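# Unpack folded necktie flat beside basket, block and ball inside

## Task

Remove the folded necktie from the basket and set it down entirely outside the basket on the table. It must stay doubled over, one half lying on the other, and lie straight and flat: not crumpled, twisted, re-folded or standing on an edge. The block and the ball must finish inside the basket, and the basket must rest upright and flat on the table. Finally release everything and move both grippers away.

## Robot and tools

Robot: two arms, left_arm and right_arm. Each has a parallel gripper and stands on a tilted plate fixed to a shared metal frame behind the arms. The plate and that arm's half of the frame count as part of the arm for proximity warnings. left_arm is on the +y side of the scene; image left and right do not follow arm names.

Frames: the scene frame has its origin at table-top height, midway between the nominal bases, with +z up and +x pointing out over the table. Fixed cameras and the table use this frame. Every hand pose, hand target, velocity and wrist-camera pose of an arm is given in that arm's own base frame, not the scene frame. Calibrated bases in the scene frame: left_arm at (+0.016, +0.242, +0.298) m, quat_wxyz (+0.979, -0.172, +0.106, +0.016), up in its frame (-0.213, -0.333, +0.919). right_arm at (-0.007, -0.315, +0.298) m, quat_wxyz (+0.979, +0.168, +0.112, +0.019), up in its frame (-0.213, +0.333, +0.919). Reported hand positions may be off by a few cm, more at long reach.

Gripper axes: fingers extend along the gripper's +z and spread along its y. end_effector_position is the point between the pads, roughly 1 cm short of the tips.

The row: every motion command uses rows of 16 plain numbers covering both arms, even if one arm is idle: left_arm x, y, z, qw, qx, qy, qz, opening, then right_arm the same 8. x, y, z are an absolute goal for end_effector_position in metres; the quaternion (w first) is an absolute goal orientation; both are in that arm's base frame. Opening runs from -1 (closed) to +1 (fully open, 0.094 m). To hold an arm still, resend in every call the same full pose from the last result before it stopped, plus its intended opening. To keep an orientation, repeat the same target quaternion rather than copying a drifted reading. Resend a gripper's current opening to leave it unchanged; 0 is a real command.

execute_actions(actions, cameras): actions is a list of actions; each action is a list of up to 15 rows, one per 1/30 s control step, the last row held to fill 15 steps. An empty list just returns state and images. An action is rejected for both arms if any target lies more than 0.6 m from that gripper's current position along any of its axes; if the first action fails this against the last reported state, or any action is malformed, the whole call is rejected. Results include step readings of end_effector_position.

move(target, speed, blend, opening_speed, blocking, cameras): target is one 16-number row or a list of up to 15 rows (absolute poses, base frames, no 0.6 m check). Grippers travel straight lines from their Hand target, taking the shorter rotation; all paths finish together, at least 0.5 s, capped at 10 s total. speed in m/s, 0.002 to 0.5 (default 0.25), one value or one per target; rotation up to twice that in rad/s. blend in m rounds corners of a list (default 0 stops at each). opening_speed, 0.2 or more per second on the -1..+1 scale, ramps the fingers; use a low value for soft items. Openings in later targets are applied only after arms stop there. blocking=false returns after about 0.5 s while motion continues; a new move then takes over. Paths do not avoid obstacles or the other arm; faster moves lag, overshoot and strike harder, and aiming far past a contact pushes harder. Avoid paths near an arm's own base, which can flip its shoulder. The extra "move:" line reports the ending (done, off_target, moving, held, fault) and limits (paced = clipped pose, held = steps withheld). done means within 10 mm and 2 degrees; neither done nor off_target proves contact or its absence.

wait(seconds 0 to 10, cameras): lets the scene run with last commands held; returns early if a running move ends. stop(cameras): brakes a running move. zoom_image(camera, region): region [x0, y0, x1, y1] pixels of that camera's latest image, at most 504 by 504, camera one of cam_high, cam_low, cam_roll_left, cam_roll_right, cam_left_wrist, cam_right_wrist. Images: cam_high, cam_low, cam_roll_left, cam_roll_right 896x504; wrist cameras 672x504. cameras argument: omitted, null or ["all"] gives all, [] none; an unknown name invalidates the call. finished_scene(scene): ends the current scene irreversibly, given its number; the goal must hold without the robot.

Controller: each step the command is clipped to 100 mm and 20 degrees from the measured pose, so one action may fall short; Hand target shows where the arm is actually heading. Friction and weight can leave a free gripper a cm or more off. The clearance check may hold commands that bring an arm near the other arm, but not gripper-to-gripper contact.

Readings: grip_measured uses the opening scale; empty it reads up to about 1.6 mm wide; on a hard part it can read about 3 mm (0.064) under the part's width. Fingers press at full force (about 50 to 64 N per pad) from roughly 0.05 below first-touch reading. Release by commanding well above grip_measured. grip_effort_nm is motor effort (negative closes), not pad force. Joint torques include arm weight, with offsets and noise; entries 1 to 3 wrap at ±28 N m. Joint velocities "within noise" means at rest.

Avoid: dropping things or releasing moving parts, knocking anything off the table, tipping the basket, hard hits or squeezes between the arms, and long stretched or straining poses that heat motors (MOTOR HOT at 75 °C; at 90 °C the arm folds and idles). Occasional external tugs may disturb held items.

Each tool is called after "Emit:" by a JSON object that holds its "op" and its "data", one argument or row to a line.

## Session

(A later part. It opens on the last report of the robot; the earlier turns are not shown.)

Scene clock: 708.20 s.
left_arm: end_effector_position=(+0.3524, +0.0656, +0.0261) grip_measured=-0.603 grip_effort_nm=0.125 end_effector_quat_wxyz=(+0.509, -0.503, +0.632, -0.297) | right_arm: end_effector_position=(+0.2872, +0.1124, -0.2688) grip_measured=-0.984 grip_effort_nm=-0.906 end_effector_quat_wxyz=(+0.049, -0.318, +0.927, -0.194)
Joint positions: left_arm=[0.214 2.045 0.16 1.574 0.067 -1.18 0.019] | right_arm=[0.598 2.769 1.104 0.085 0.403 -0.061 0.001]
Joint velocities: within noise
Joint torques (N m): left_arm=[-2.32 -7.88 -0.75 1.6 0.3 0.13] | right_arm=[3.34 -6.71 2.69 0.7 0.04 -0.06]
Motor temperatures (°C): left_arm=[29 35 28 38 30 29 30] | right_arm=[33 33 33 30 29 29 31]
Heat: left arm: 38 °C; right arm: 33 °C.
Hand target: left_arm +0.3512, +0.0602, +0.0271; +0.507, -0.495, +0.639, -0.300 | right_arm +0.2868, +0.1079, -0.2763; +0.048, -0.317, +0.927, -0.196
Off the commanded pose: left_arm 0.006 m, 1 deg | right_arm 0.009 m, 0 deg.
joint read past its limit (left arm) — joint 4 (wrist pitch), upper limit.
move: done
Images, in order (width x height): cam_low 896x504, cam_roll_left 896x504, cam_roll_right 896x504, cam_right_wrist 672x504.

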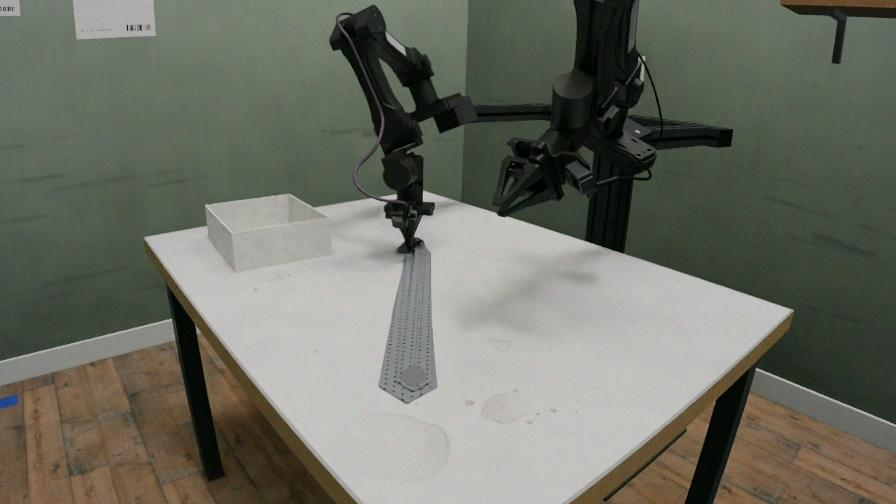

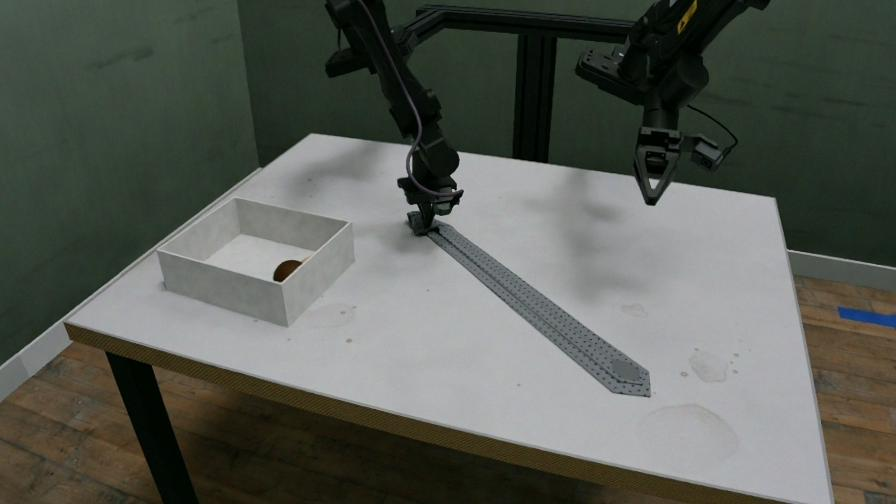

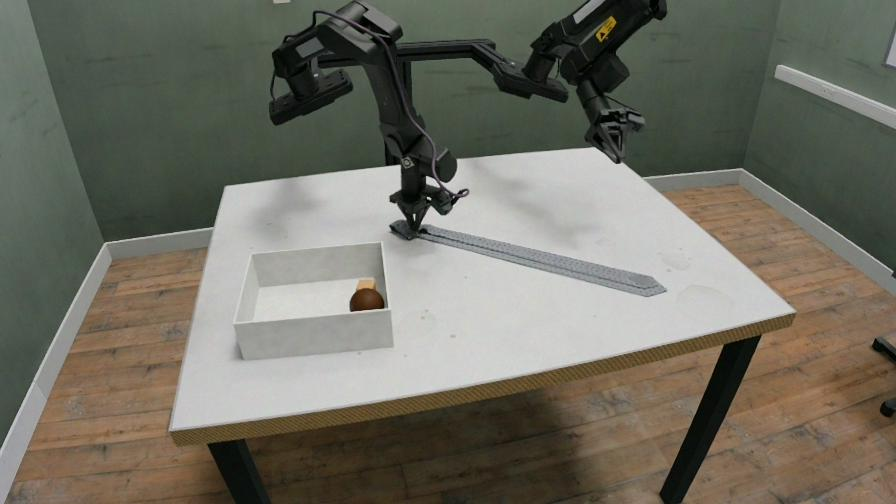

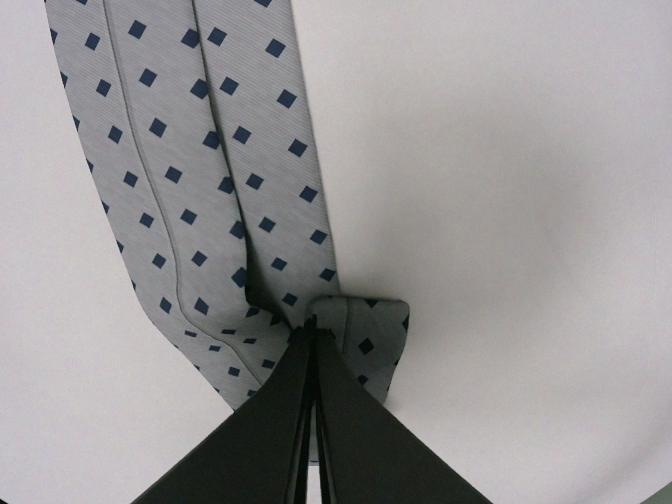

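Emit:
{"op": "move", "data": {
  "target": [
    [0.3513,0.0601,0.0273,0.513,-0.501,0.647,-0.304,-0.6,0.2552,0.1624,-0.1310,0.0478,-0.3170,0.9268,-0.1962,-1],
    [0.2500,-0.1200,-0.0600,0.427,-0.416,0.744,-0.301,-1,0.3591,-0.0018,0.0316,0.0478,-0.3170,0.9268,-0.1962,-1],
    [0.1540,-0.2055,-0.2000,0.288,-0.2105,0.879,-0.316,-1,0.3591,-0.0018,0.0316,0.0478,-0.3170,0.9268,-0.1962,-1]
  ],
  "speed": 0.2
}}

Emit:
{"op": "zoom_image", "data": {
  "camera": "cam_low",
  "region": [370, 180, 460, 270]
}}

Emit:
{"op": "zoom_image", "data": {
  "camera": "cam_roll_right",
  "region": [370, 160, 470, 260]
}}

Scene clock: 757.67 s.
left_arm: end_effector_position=(+0.2127, -0.1556, -0.1126) grip_measured=-0.990 grip_effort_nm=-0.564 end_effector_quat_wxyz=(+0.367, -0.363, +0.817, -0.258) | right_arm: end_effector_position=(+0.3579, -0.0040, +0.0242) grip_measured=-0.987 grip_effort_nm=-0.725 end_effector_quat_wxyz=(+0.044, -0.314, +0.927, -0.202)
Joint positions: left_arm=[-1.063 2.61 0.18 1.573 -0.66 -1.646 0] | right_arm=[0.175 1.843 1.124 -0.694 0.386 -0.508 0.001]
Joint velocities: within noise
Joint torques (N m): left_arm=[-1.87 -7.06 -0.76 1.45 -0.1 0.03] | right_arm=[3.06 -9.25 7.38 0.32 -0.12 -0.07]
Motor temperatures (°C): left_arm=[29 35 27 38 30 29 30] | right_arm=[33 33 33 30 29 29 32]
Heat: left arm: 38 °C; right arm: 33 °C.
Hand target: left_arm +0.2137, -0.1532, -0.1115; +0.370, -0.366, +0.815, -0.255 | right_arm +0.3590, -0.0018, +0.0315; +0.048, -0.317, +0.927, -0.196
Off the commanded pose: left_arm 0.117 m, 22 deg | right_arm 0.008 m, 1 deg.
joint read past its limit (left arm) — joint 4 (wrist pitch), upper limit.
joint sent to its limit (left arm) — joint 4 (wrist pitch), upper limit.
move: held (left_arm; a check stopped the path); path passed 2 of 3 targets; target 2's new opening was sent with left_arm's hand 0.004 m and 4 deg from that target; limits=held
pose unreachable (left arm): on one or more control steps of this call, first in action 0 (counted from 0), this arm could not follow its commanded pose, so it was not sent that pose on those steps. It may still have moved: this result reports where it is.
cause: moving toward the commanded pose would bring two parts of the arm too close to each other (its forearm (the part past joint 3) and its base or mounting, with joints 1 (waist) to 3 (elbow) between them).

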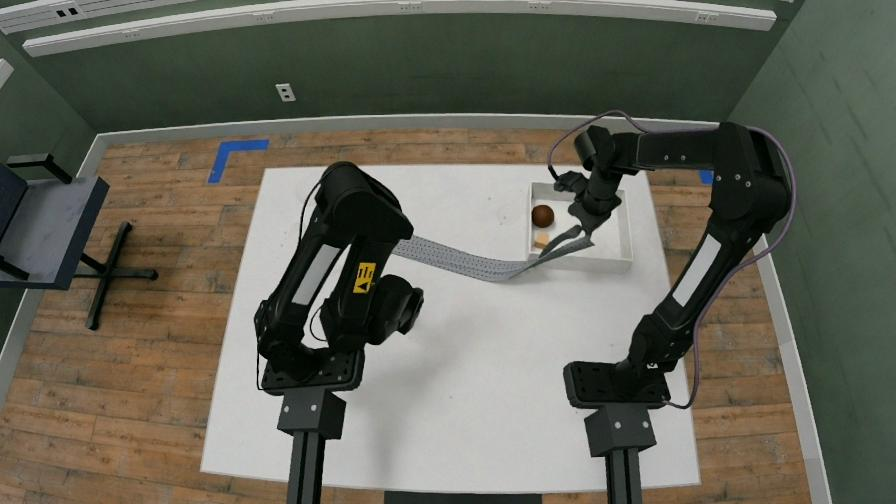

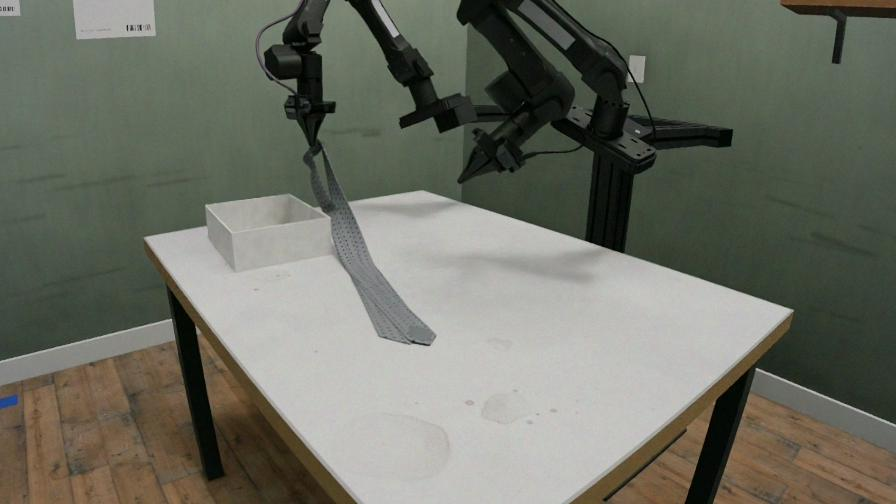

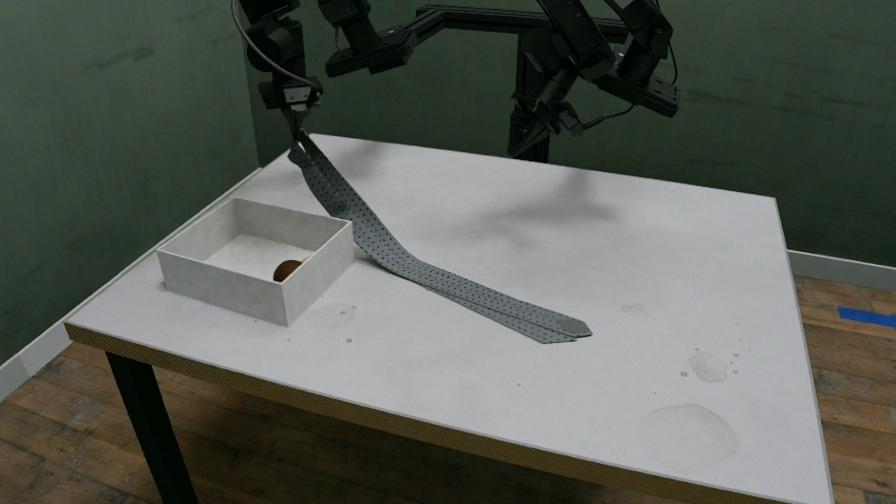

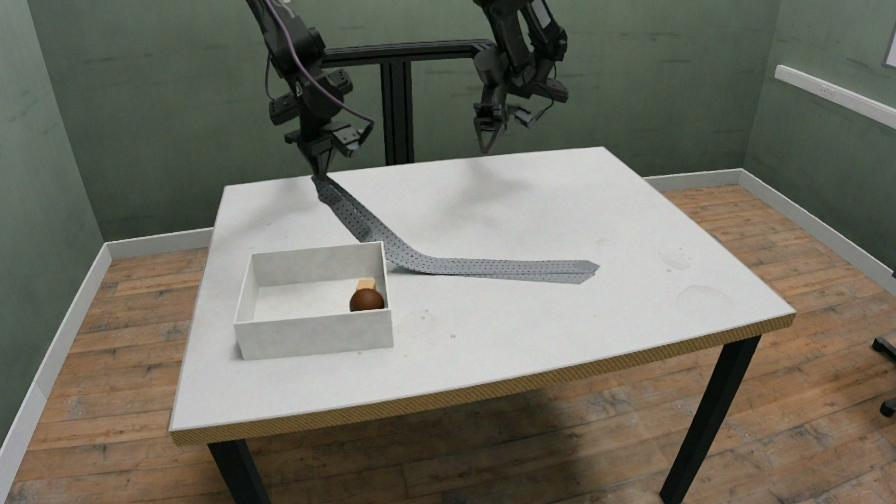

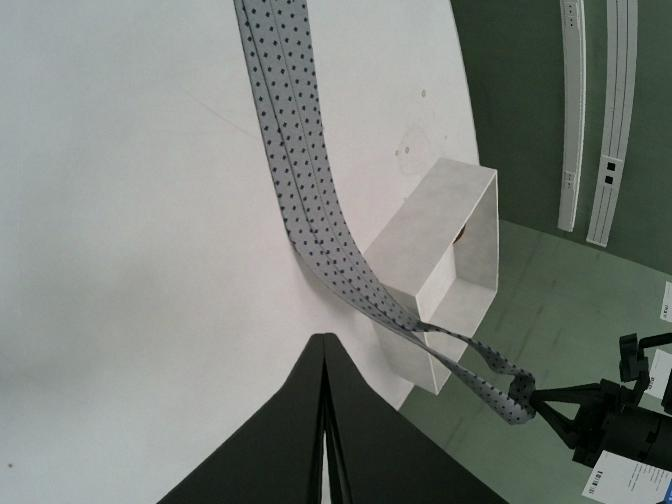

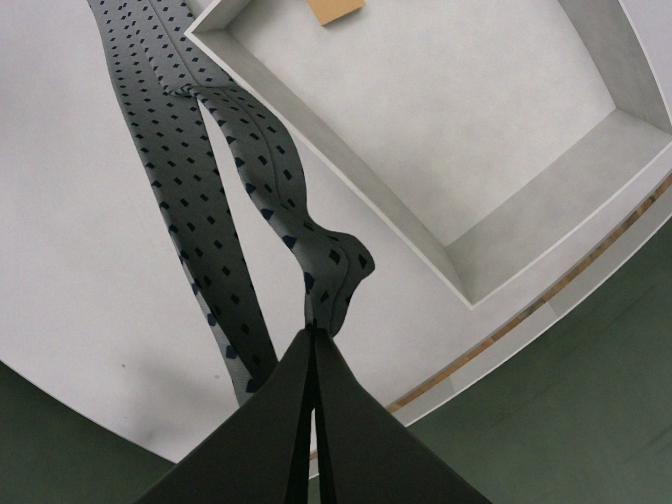

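Scaled by 5.600.

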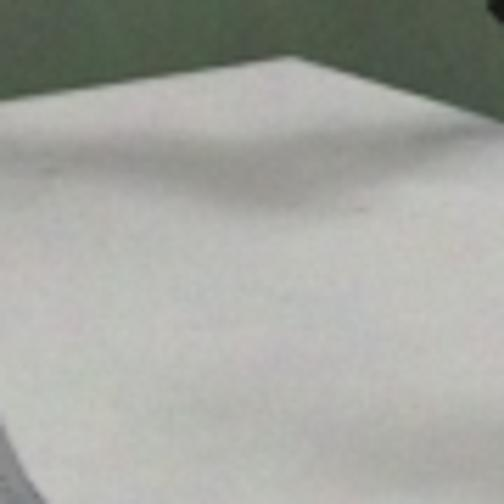

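Scaled by 5.040.

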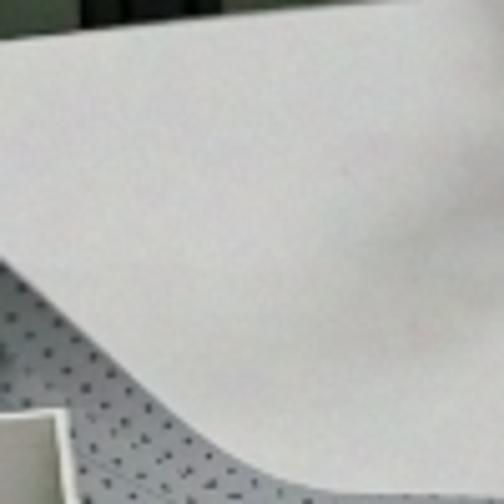

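Emit:
{"op": "zoom_image", "data": {
  "camera": "cam_low",
  "region": [260, 100, 460, 360]
}}

Emit:
{"op": "zoom_image", "data": {
  "camera": "cam_roll_left",
  "region": [260, 110, 460, 290]
}}

Emit:
{"op": "zoom_image", "data": {
  "camera": "cam_right_wrist",
  "region": [60, 0, 460, 420]
}}

Emit:
{"op": "zoom_image", "data": {
  "camera": "cam_left_wrist",
  "region": [350, 220, 560, 440]
}}

Scaled by 1.938.

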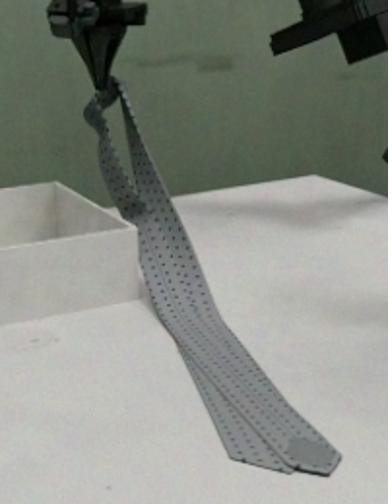

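Scaled by 2.520.

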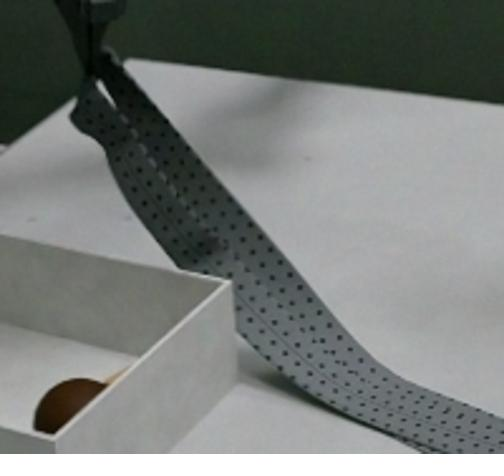

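Scaled by 1.200 from the camera's 672x504 image, which has a finer 960x720 frame.

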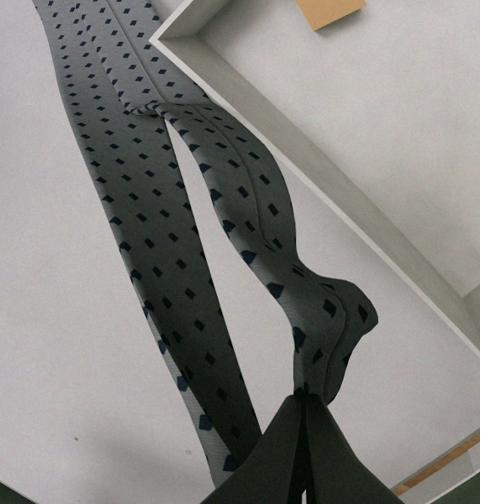

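Scaled by 2.291 from the camera's 672x504 image, which has a finer 960x720 frame.

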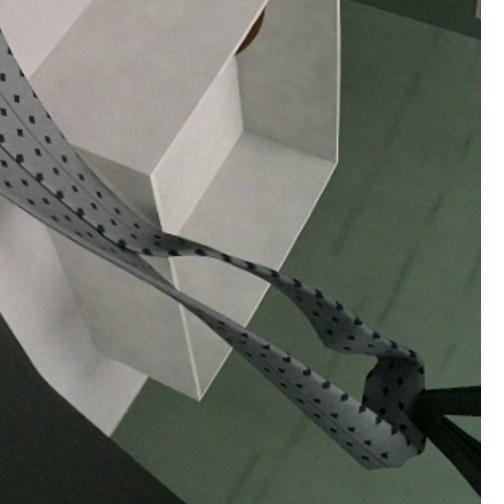

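Emit:
{"op": "move", "data": {
  "target": [0.2500,0.1200,0.1000,0.513,-0.501,0.647,-0.304,-1,0.2658,0.0825,-0.0532,0.0478,-0.3170,0.9268,-0.1962,-1],
  "speed": [0.12]
}}

Emit:
{"op": "zoom_image", "data": {
  "camera": "cam_low",
  "region": [260, 100, 500, 380]
}}

Emit:
{"op": "zoom_image", "data": {
  "camera": "cam_high",
  "region": [300, 180, 560, 350]
}}

Scene clock: 780.27 s.
left_arm: end_effector_position=(+0.2460, +0.1165, +0.0898) grip_measured=-0.990 grip_effort_nm=-0.569 end_effector_quat_wxyz=(+0.495, -0.509, +0.637, -0.301) | right_arm: end_effector_position=(+0.2707, +0.0828, -0.0463) grip_measured=-0.987 grip_effort_nm=-0.735 end_effector_quat_wxyz=(+0.053, -0.313, +0.929, -0.190)
Joint positions: left_arm=[0.868 0.889 0.037 0.411 0.69 -0.927 0] | right_arm=[0.539 1.863 0.81 -0.495 0.396 -0.115 0.001]
Joint velocities: within noise
Joint torques (N m): left_arm=[0.25 -1.72 6.82 1.47 0.44 0.16] | right_arm=[4 -4.92 3.75 0.71 0.11 0.1]
Motor temperatures (°C): left_arm=[29 35 28 38 30 29 30] | right_arm=[33 34 34 29 29 29 32]
Heat: left arm: 38 °C; right arm: 34 °C.
Hand target: left_arm +0.2497, +0.1199, +0.0999; +0.507, -0.495, +0.639, -0.300 | right_arm +0.2657, +0.0823, -0.0529; +0.048, -0.317, +0.927, -0.196
Off the commanded pose: left_arm 0.011 m, 2 deg | right_arm 0.008 m, 1 deg.
move: off_target (left_arm); limits=paced

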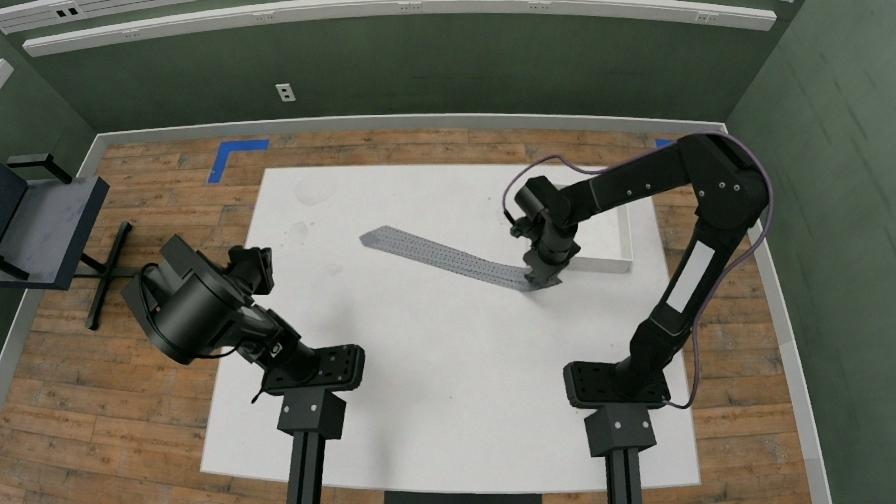

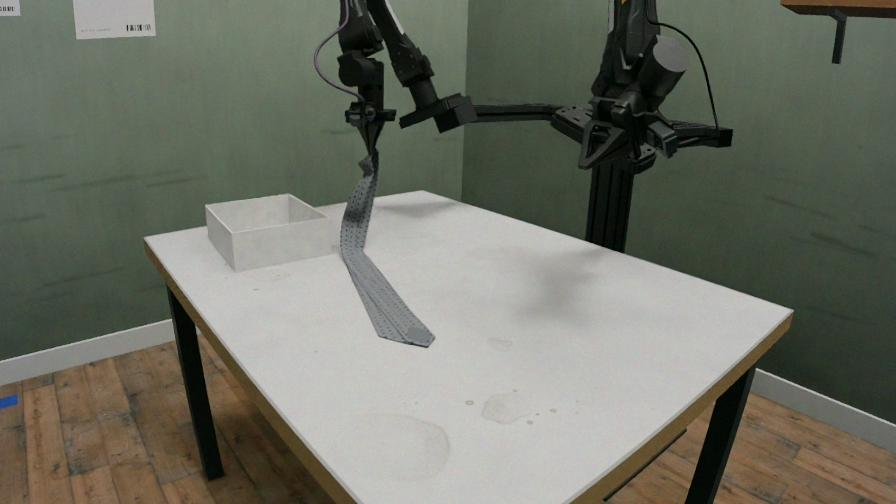

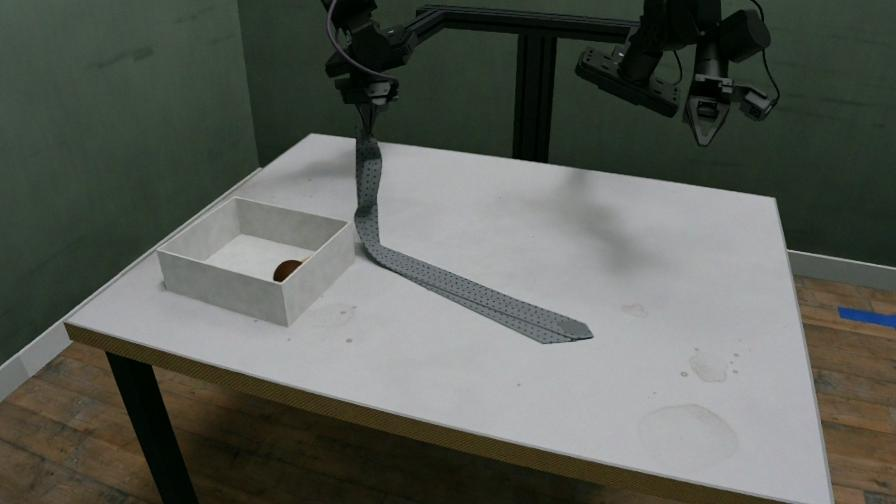

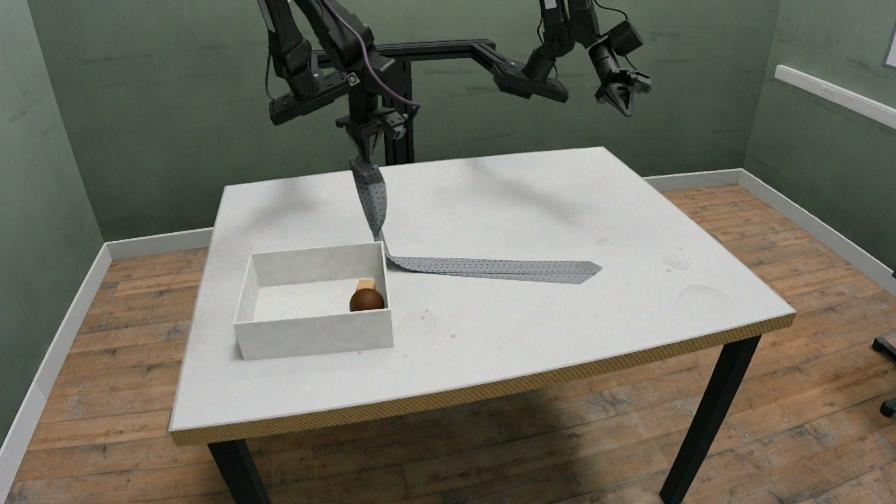

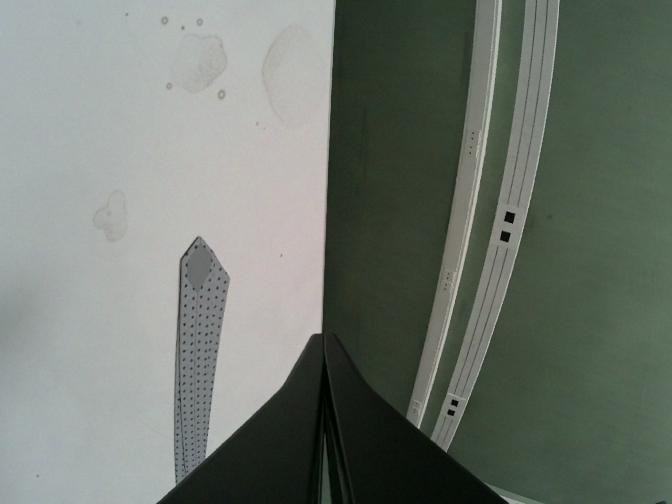

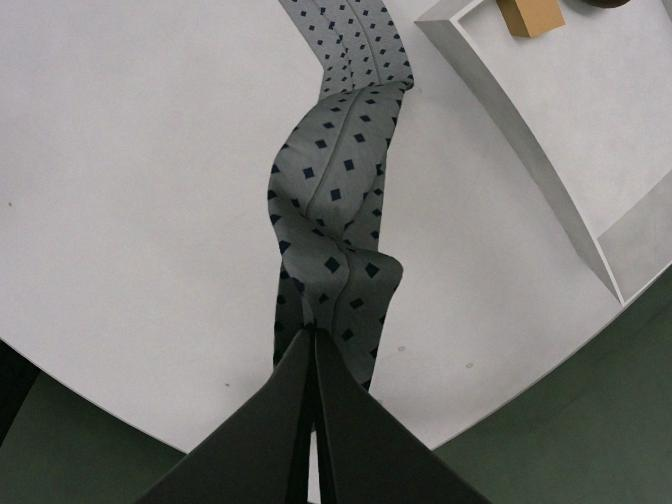

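Scaled by 1.800.

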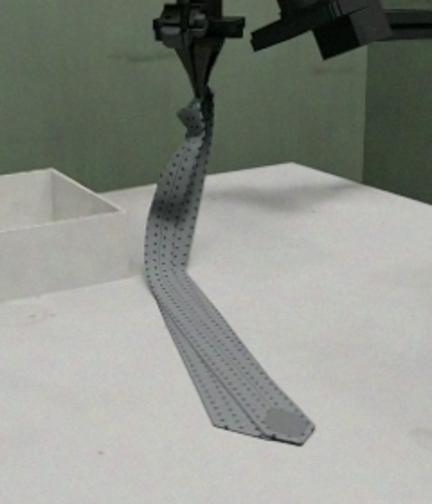

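Scaled by 1.938.

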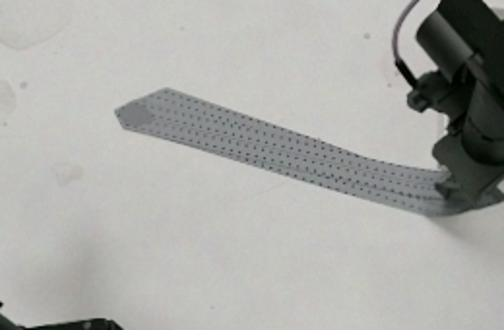

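Emit:
{"op": "move", "data": {
  "target": [0.3490,0.0522,-0.1157,0.513,-0.501,0.647,-0.304,0,0.2658,0.0825,-0.0532,0.0478,-0.3170,0.9268,-0.1962,-1],
  "speed": 0.2
}}

Scene clock: 827.83 s.
left_arm: end_effector_position=(+0.3477, +0.0544, -0.1130) grip_measured=-0.003 grip_effort_nm=0.125 end_effector_quat_wxyz=(+0.389, -0.535, +0.708, -0.247) | right_arm: end_effector_position=(+0.2708, +0.0829, -0.0463) grip_measured=-0.987 grip_effort_nm=-0.735 end_effector_quat_wxyz=(+0.053, -0.313, +0.929, -0.190)
Joint positions: left_arm=[0.202 2.55 0.375 1.559 0.098 -1.144 0.047] | right_arm=[0.539 1.863 0.81 -0.494 0.396 -0.115 0.001]
Joint velocities: within noise
Joint torques (N m): left_arm=[-2.96 -6 -1.17 1.46 0.11 -0.01] | right_arm=[4.01 -4.92 3.77 0.71 0.11 0.1]
Motor temperatures (°C): left_arm=[29 33 29 37 30 29 30] | right_arm=[33 33 33 30 29 29 32]
Heat: left arm: 37 °C; right arm: 33 °C.
Hand target: left_arm +0.3493, +0.0523, -0.1154; +0.390, -0.534, +0.708, -0.247 | right_arm +0.2657, +0.0824, -0.0529; +0.048, -0.317, +0.927, -0.196
Off the commanded pose: left_arm 0.004 m, 17 deg | right_arm 0.009 m, 1 deg.
joint sent to its limit (left arm) — joint 4 (wrist pitch), upper limit. The joint targets are off in orientation, not in position.
move: off_target (left_arm); limits=paced

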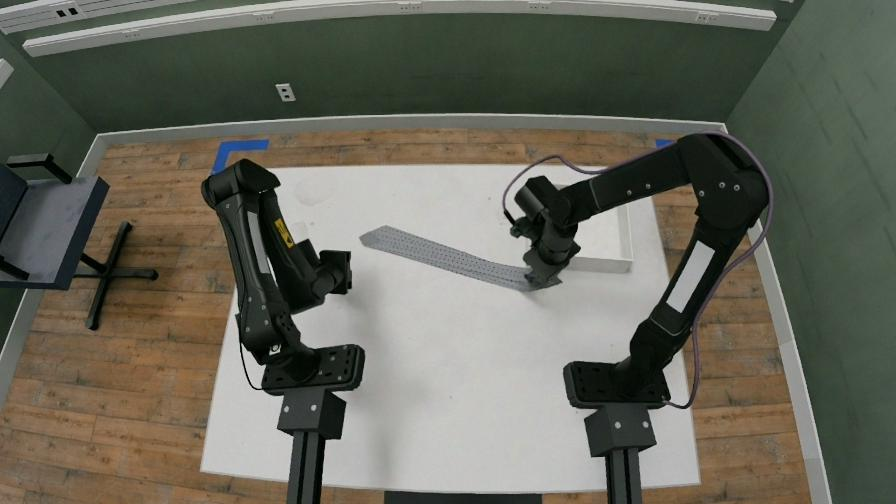

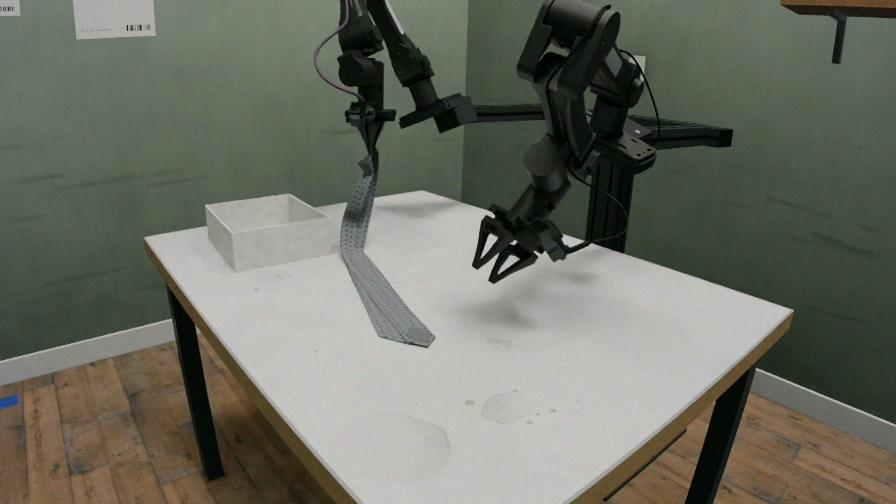

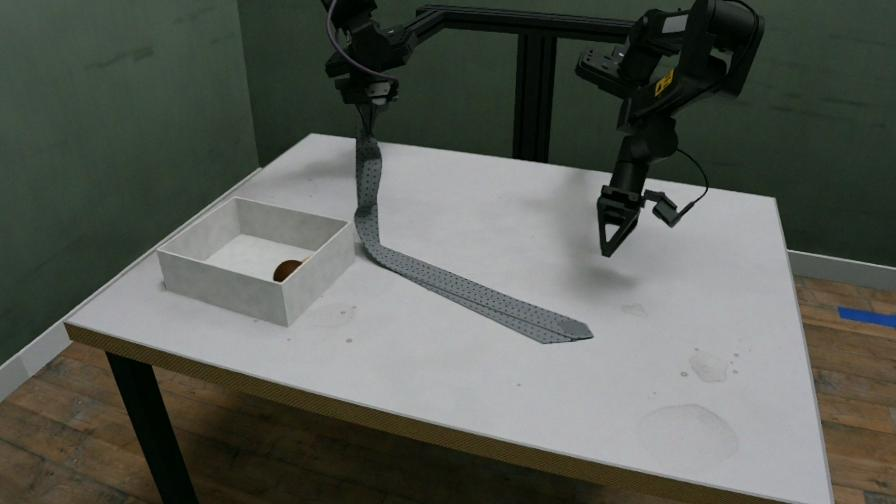

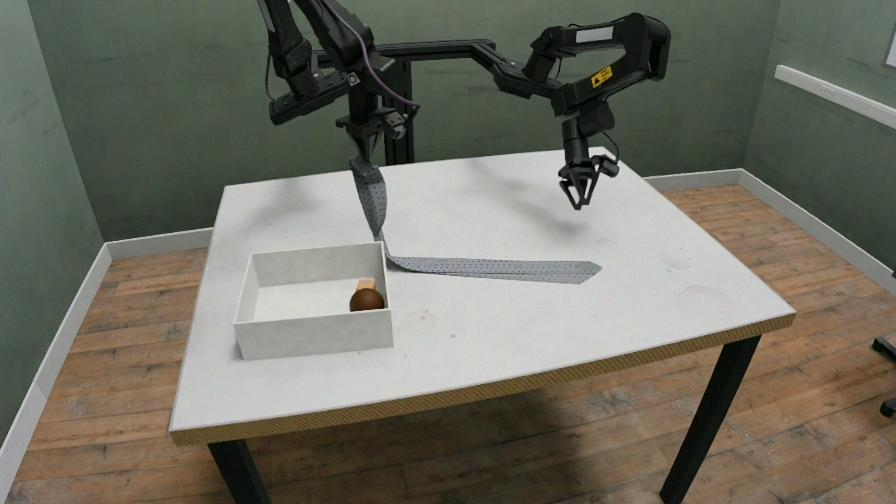

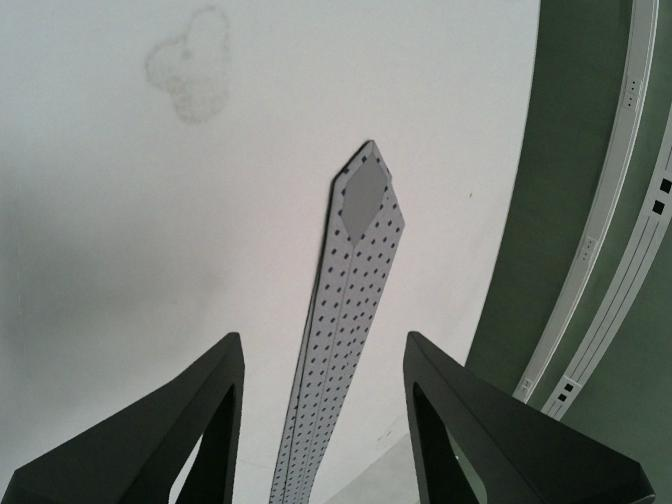

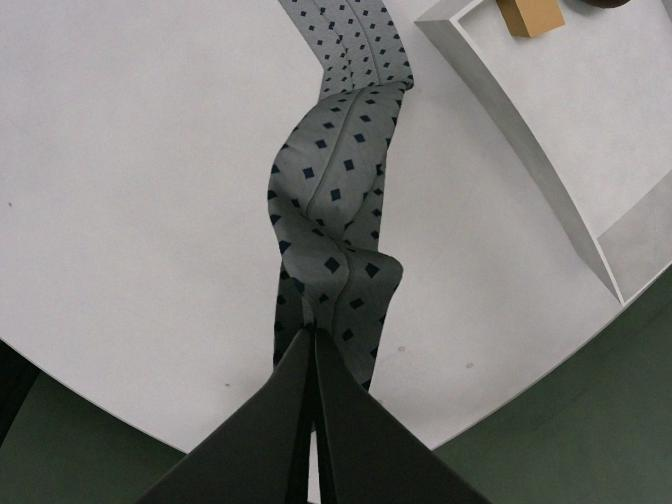

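Emit:
{"op": "move", "data": {
  "target": [
    [0.3490,0.0522,-0.1157,0.389,-0.535,0.708,-0.247,0,0.2887,0.0392,-0.1737,0.0007,-0.5245,0.8269,-0.2019,-1],
    [0.3490,0.0522,-0.1157,0.389,-0.535,0.708,-0.247,0,0.2726,-0.0215,-0.2153,0.0007,-0.5245,0.8269,-0.2019,-1]
  ],
  "speed": 0.12,
  "blend": 0.03
}}

Emit:
{"op": "zoom_image", "data": {
  "camera": "cam_high",
  "region": [330, 200, 590, 370]
}}

Emit:
{"op": "zoom_image", "data": {
  "camera": "cam_roll_left",
  "region": [300, 150, 600, 350]
}}

Scene clock: 859.13 s.
left_arm: end_effector_position=(+0.3478, +0.0546, -0.1129) grip_measured=-0.003 grip_effort_nm=0.129 end_effector_quat_wxyz=(+0.389, -0.536, +0.707, -0.247) | right_arm: end_effector_position=(+0.2806, -0.0209, -0.2084) grip_measured=-0.987 grip_effort_nm=-0.730 end_effector_quat_wxyz=(+0.005, -0.521, +0.827, -0.212)
Joint positions: left_arm=[0.202 2.55 0.375 1.56 0.098 -1.146 0.047] | right_arm=[0.163 2.507 0.687 0.435 0.386 -0.998 0.001]
Joint velocities: within noise
Joint torques (N m): left_arm=[-3 -6.26 -1.24 1.4 0.12 -0.03] | right_arm=[2.63 -5.3 -1.14 0.74 -0.15 -0.07]
Motor temperatures (°C): left_arm=[29 33 28 37 30 29 30] | right_arm=[33 33 33 30 29 29 32]
Heat: left arm: 37 °C; right arm: 33 °C.
Hand target: left_arm +0.3489, +0.0522, -0.1156; +0.389, -0.535, +0.708, -0.247 | right_arm +0.2725, -0.0214, -0.2149; +0.001, -0.525, +0.827, -0.202
Off the commanded pose: left_arm 0.004 m, 0 deg | right_arm 0.011 m, 1 deg.
move: off_target (right_arm)

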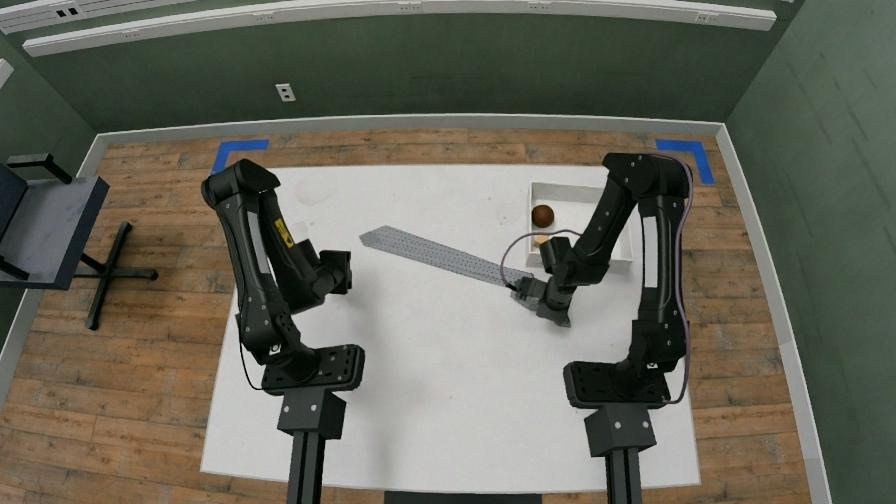

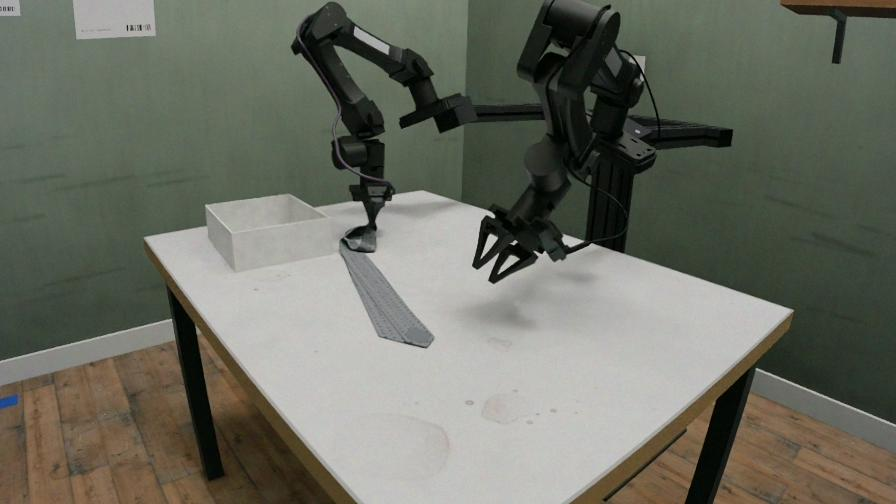

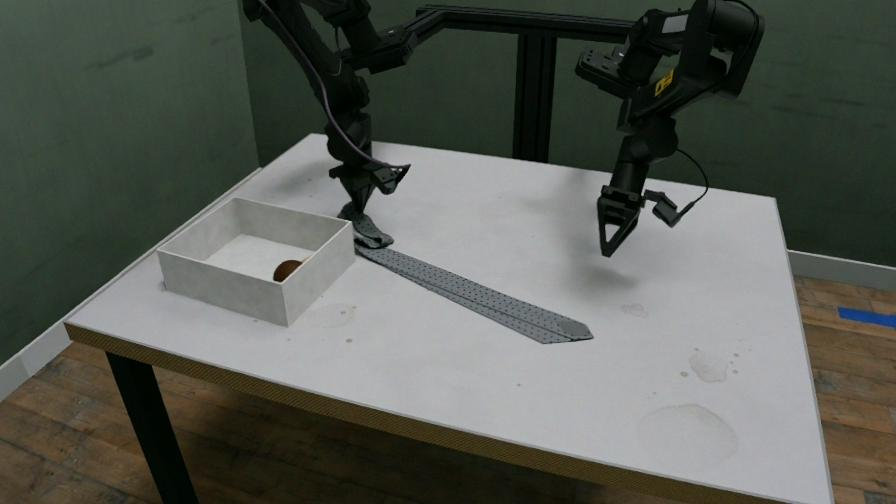

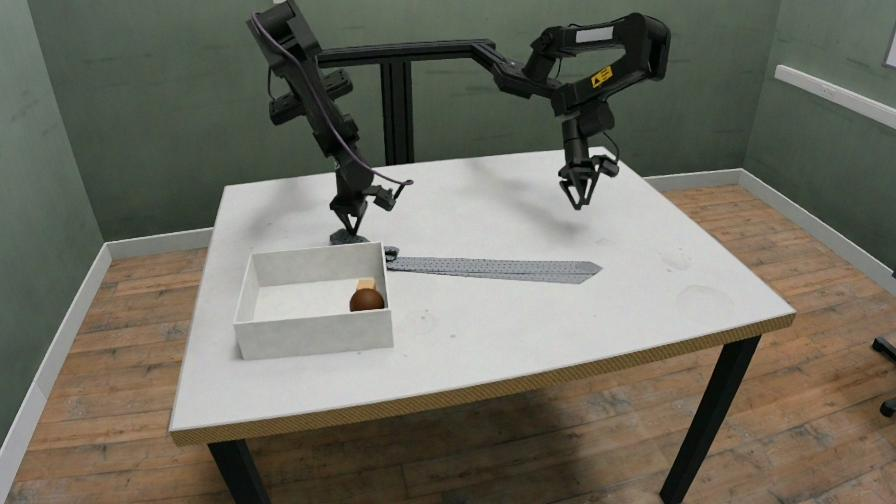

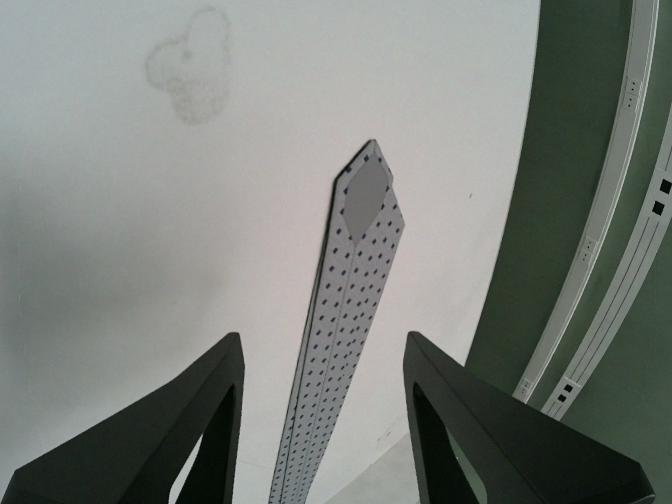

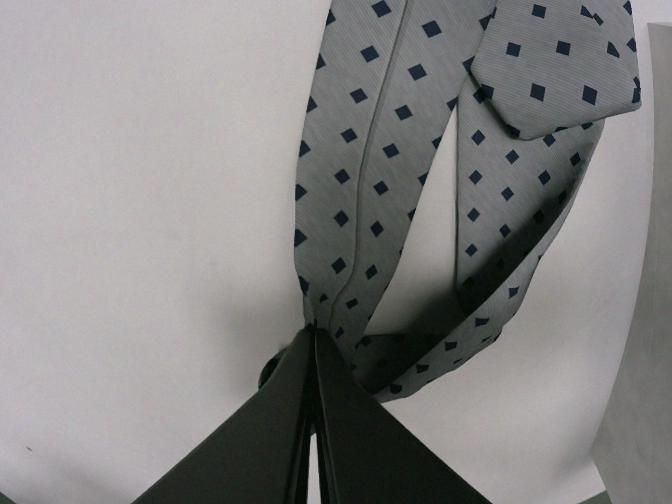

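Scaled by 1.938.

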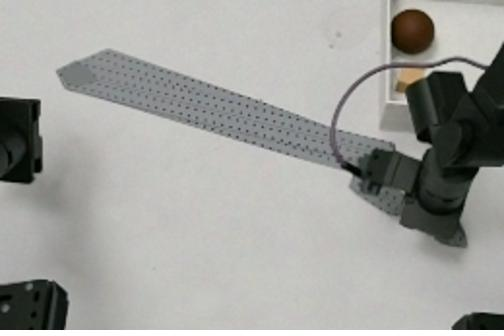

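Scaled by 1.680.

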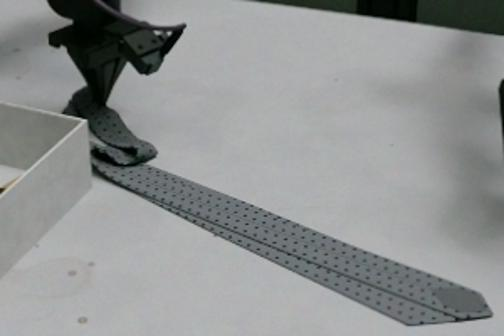

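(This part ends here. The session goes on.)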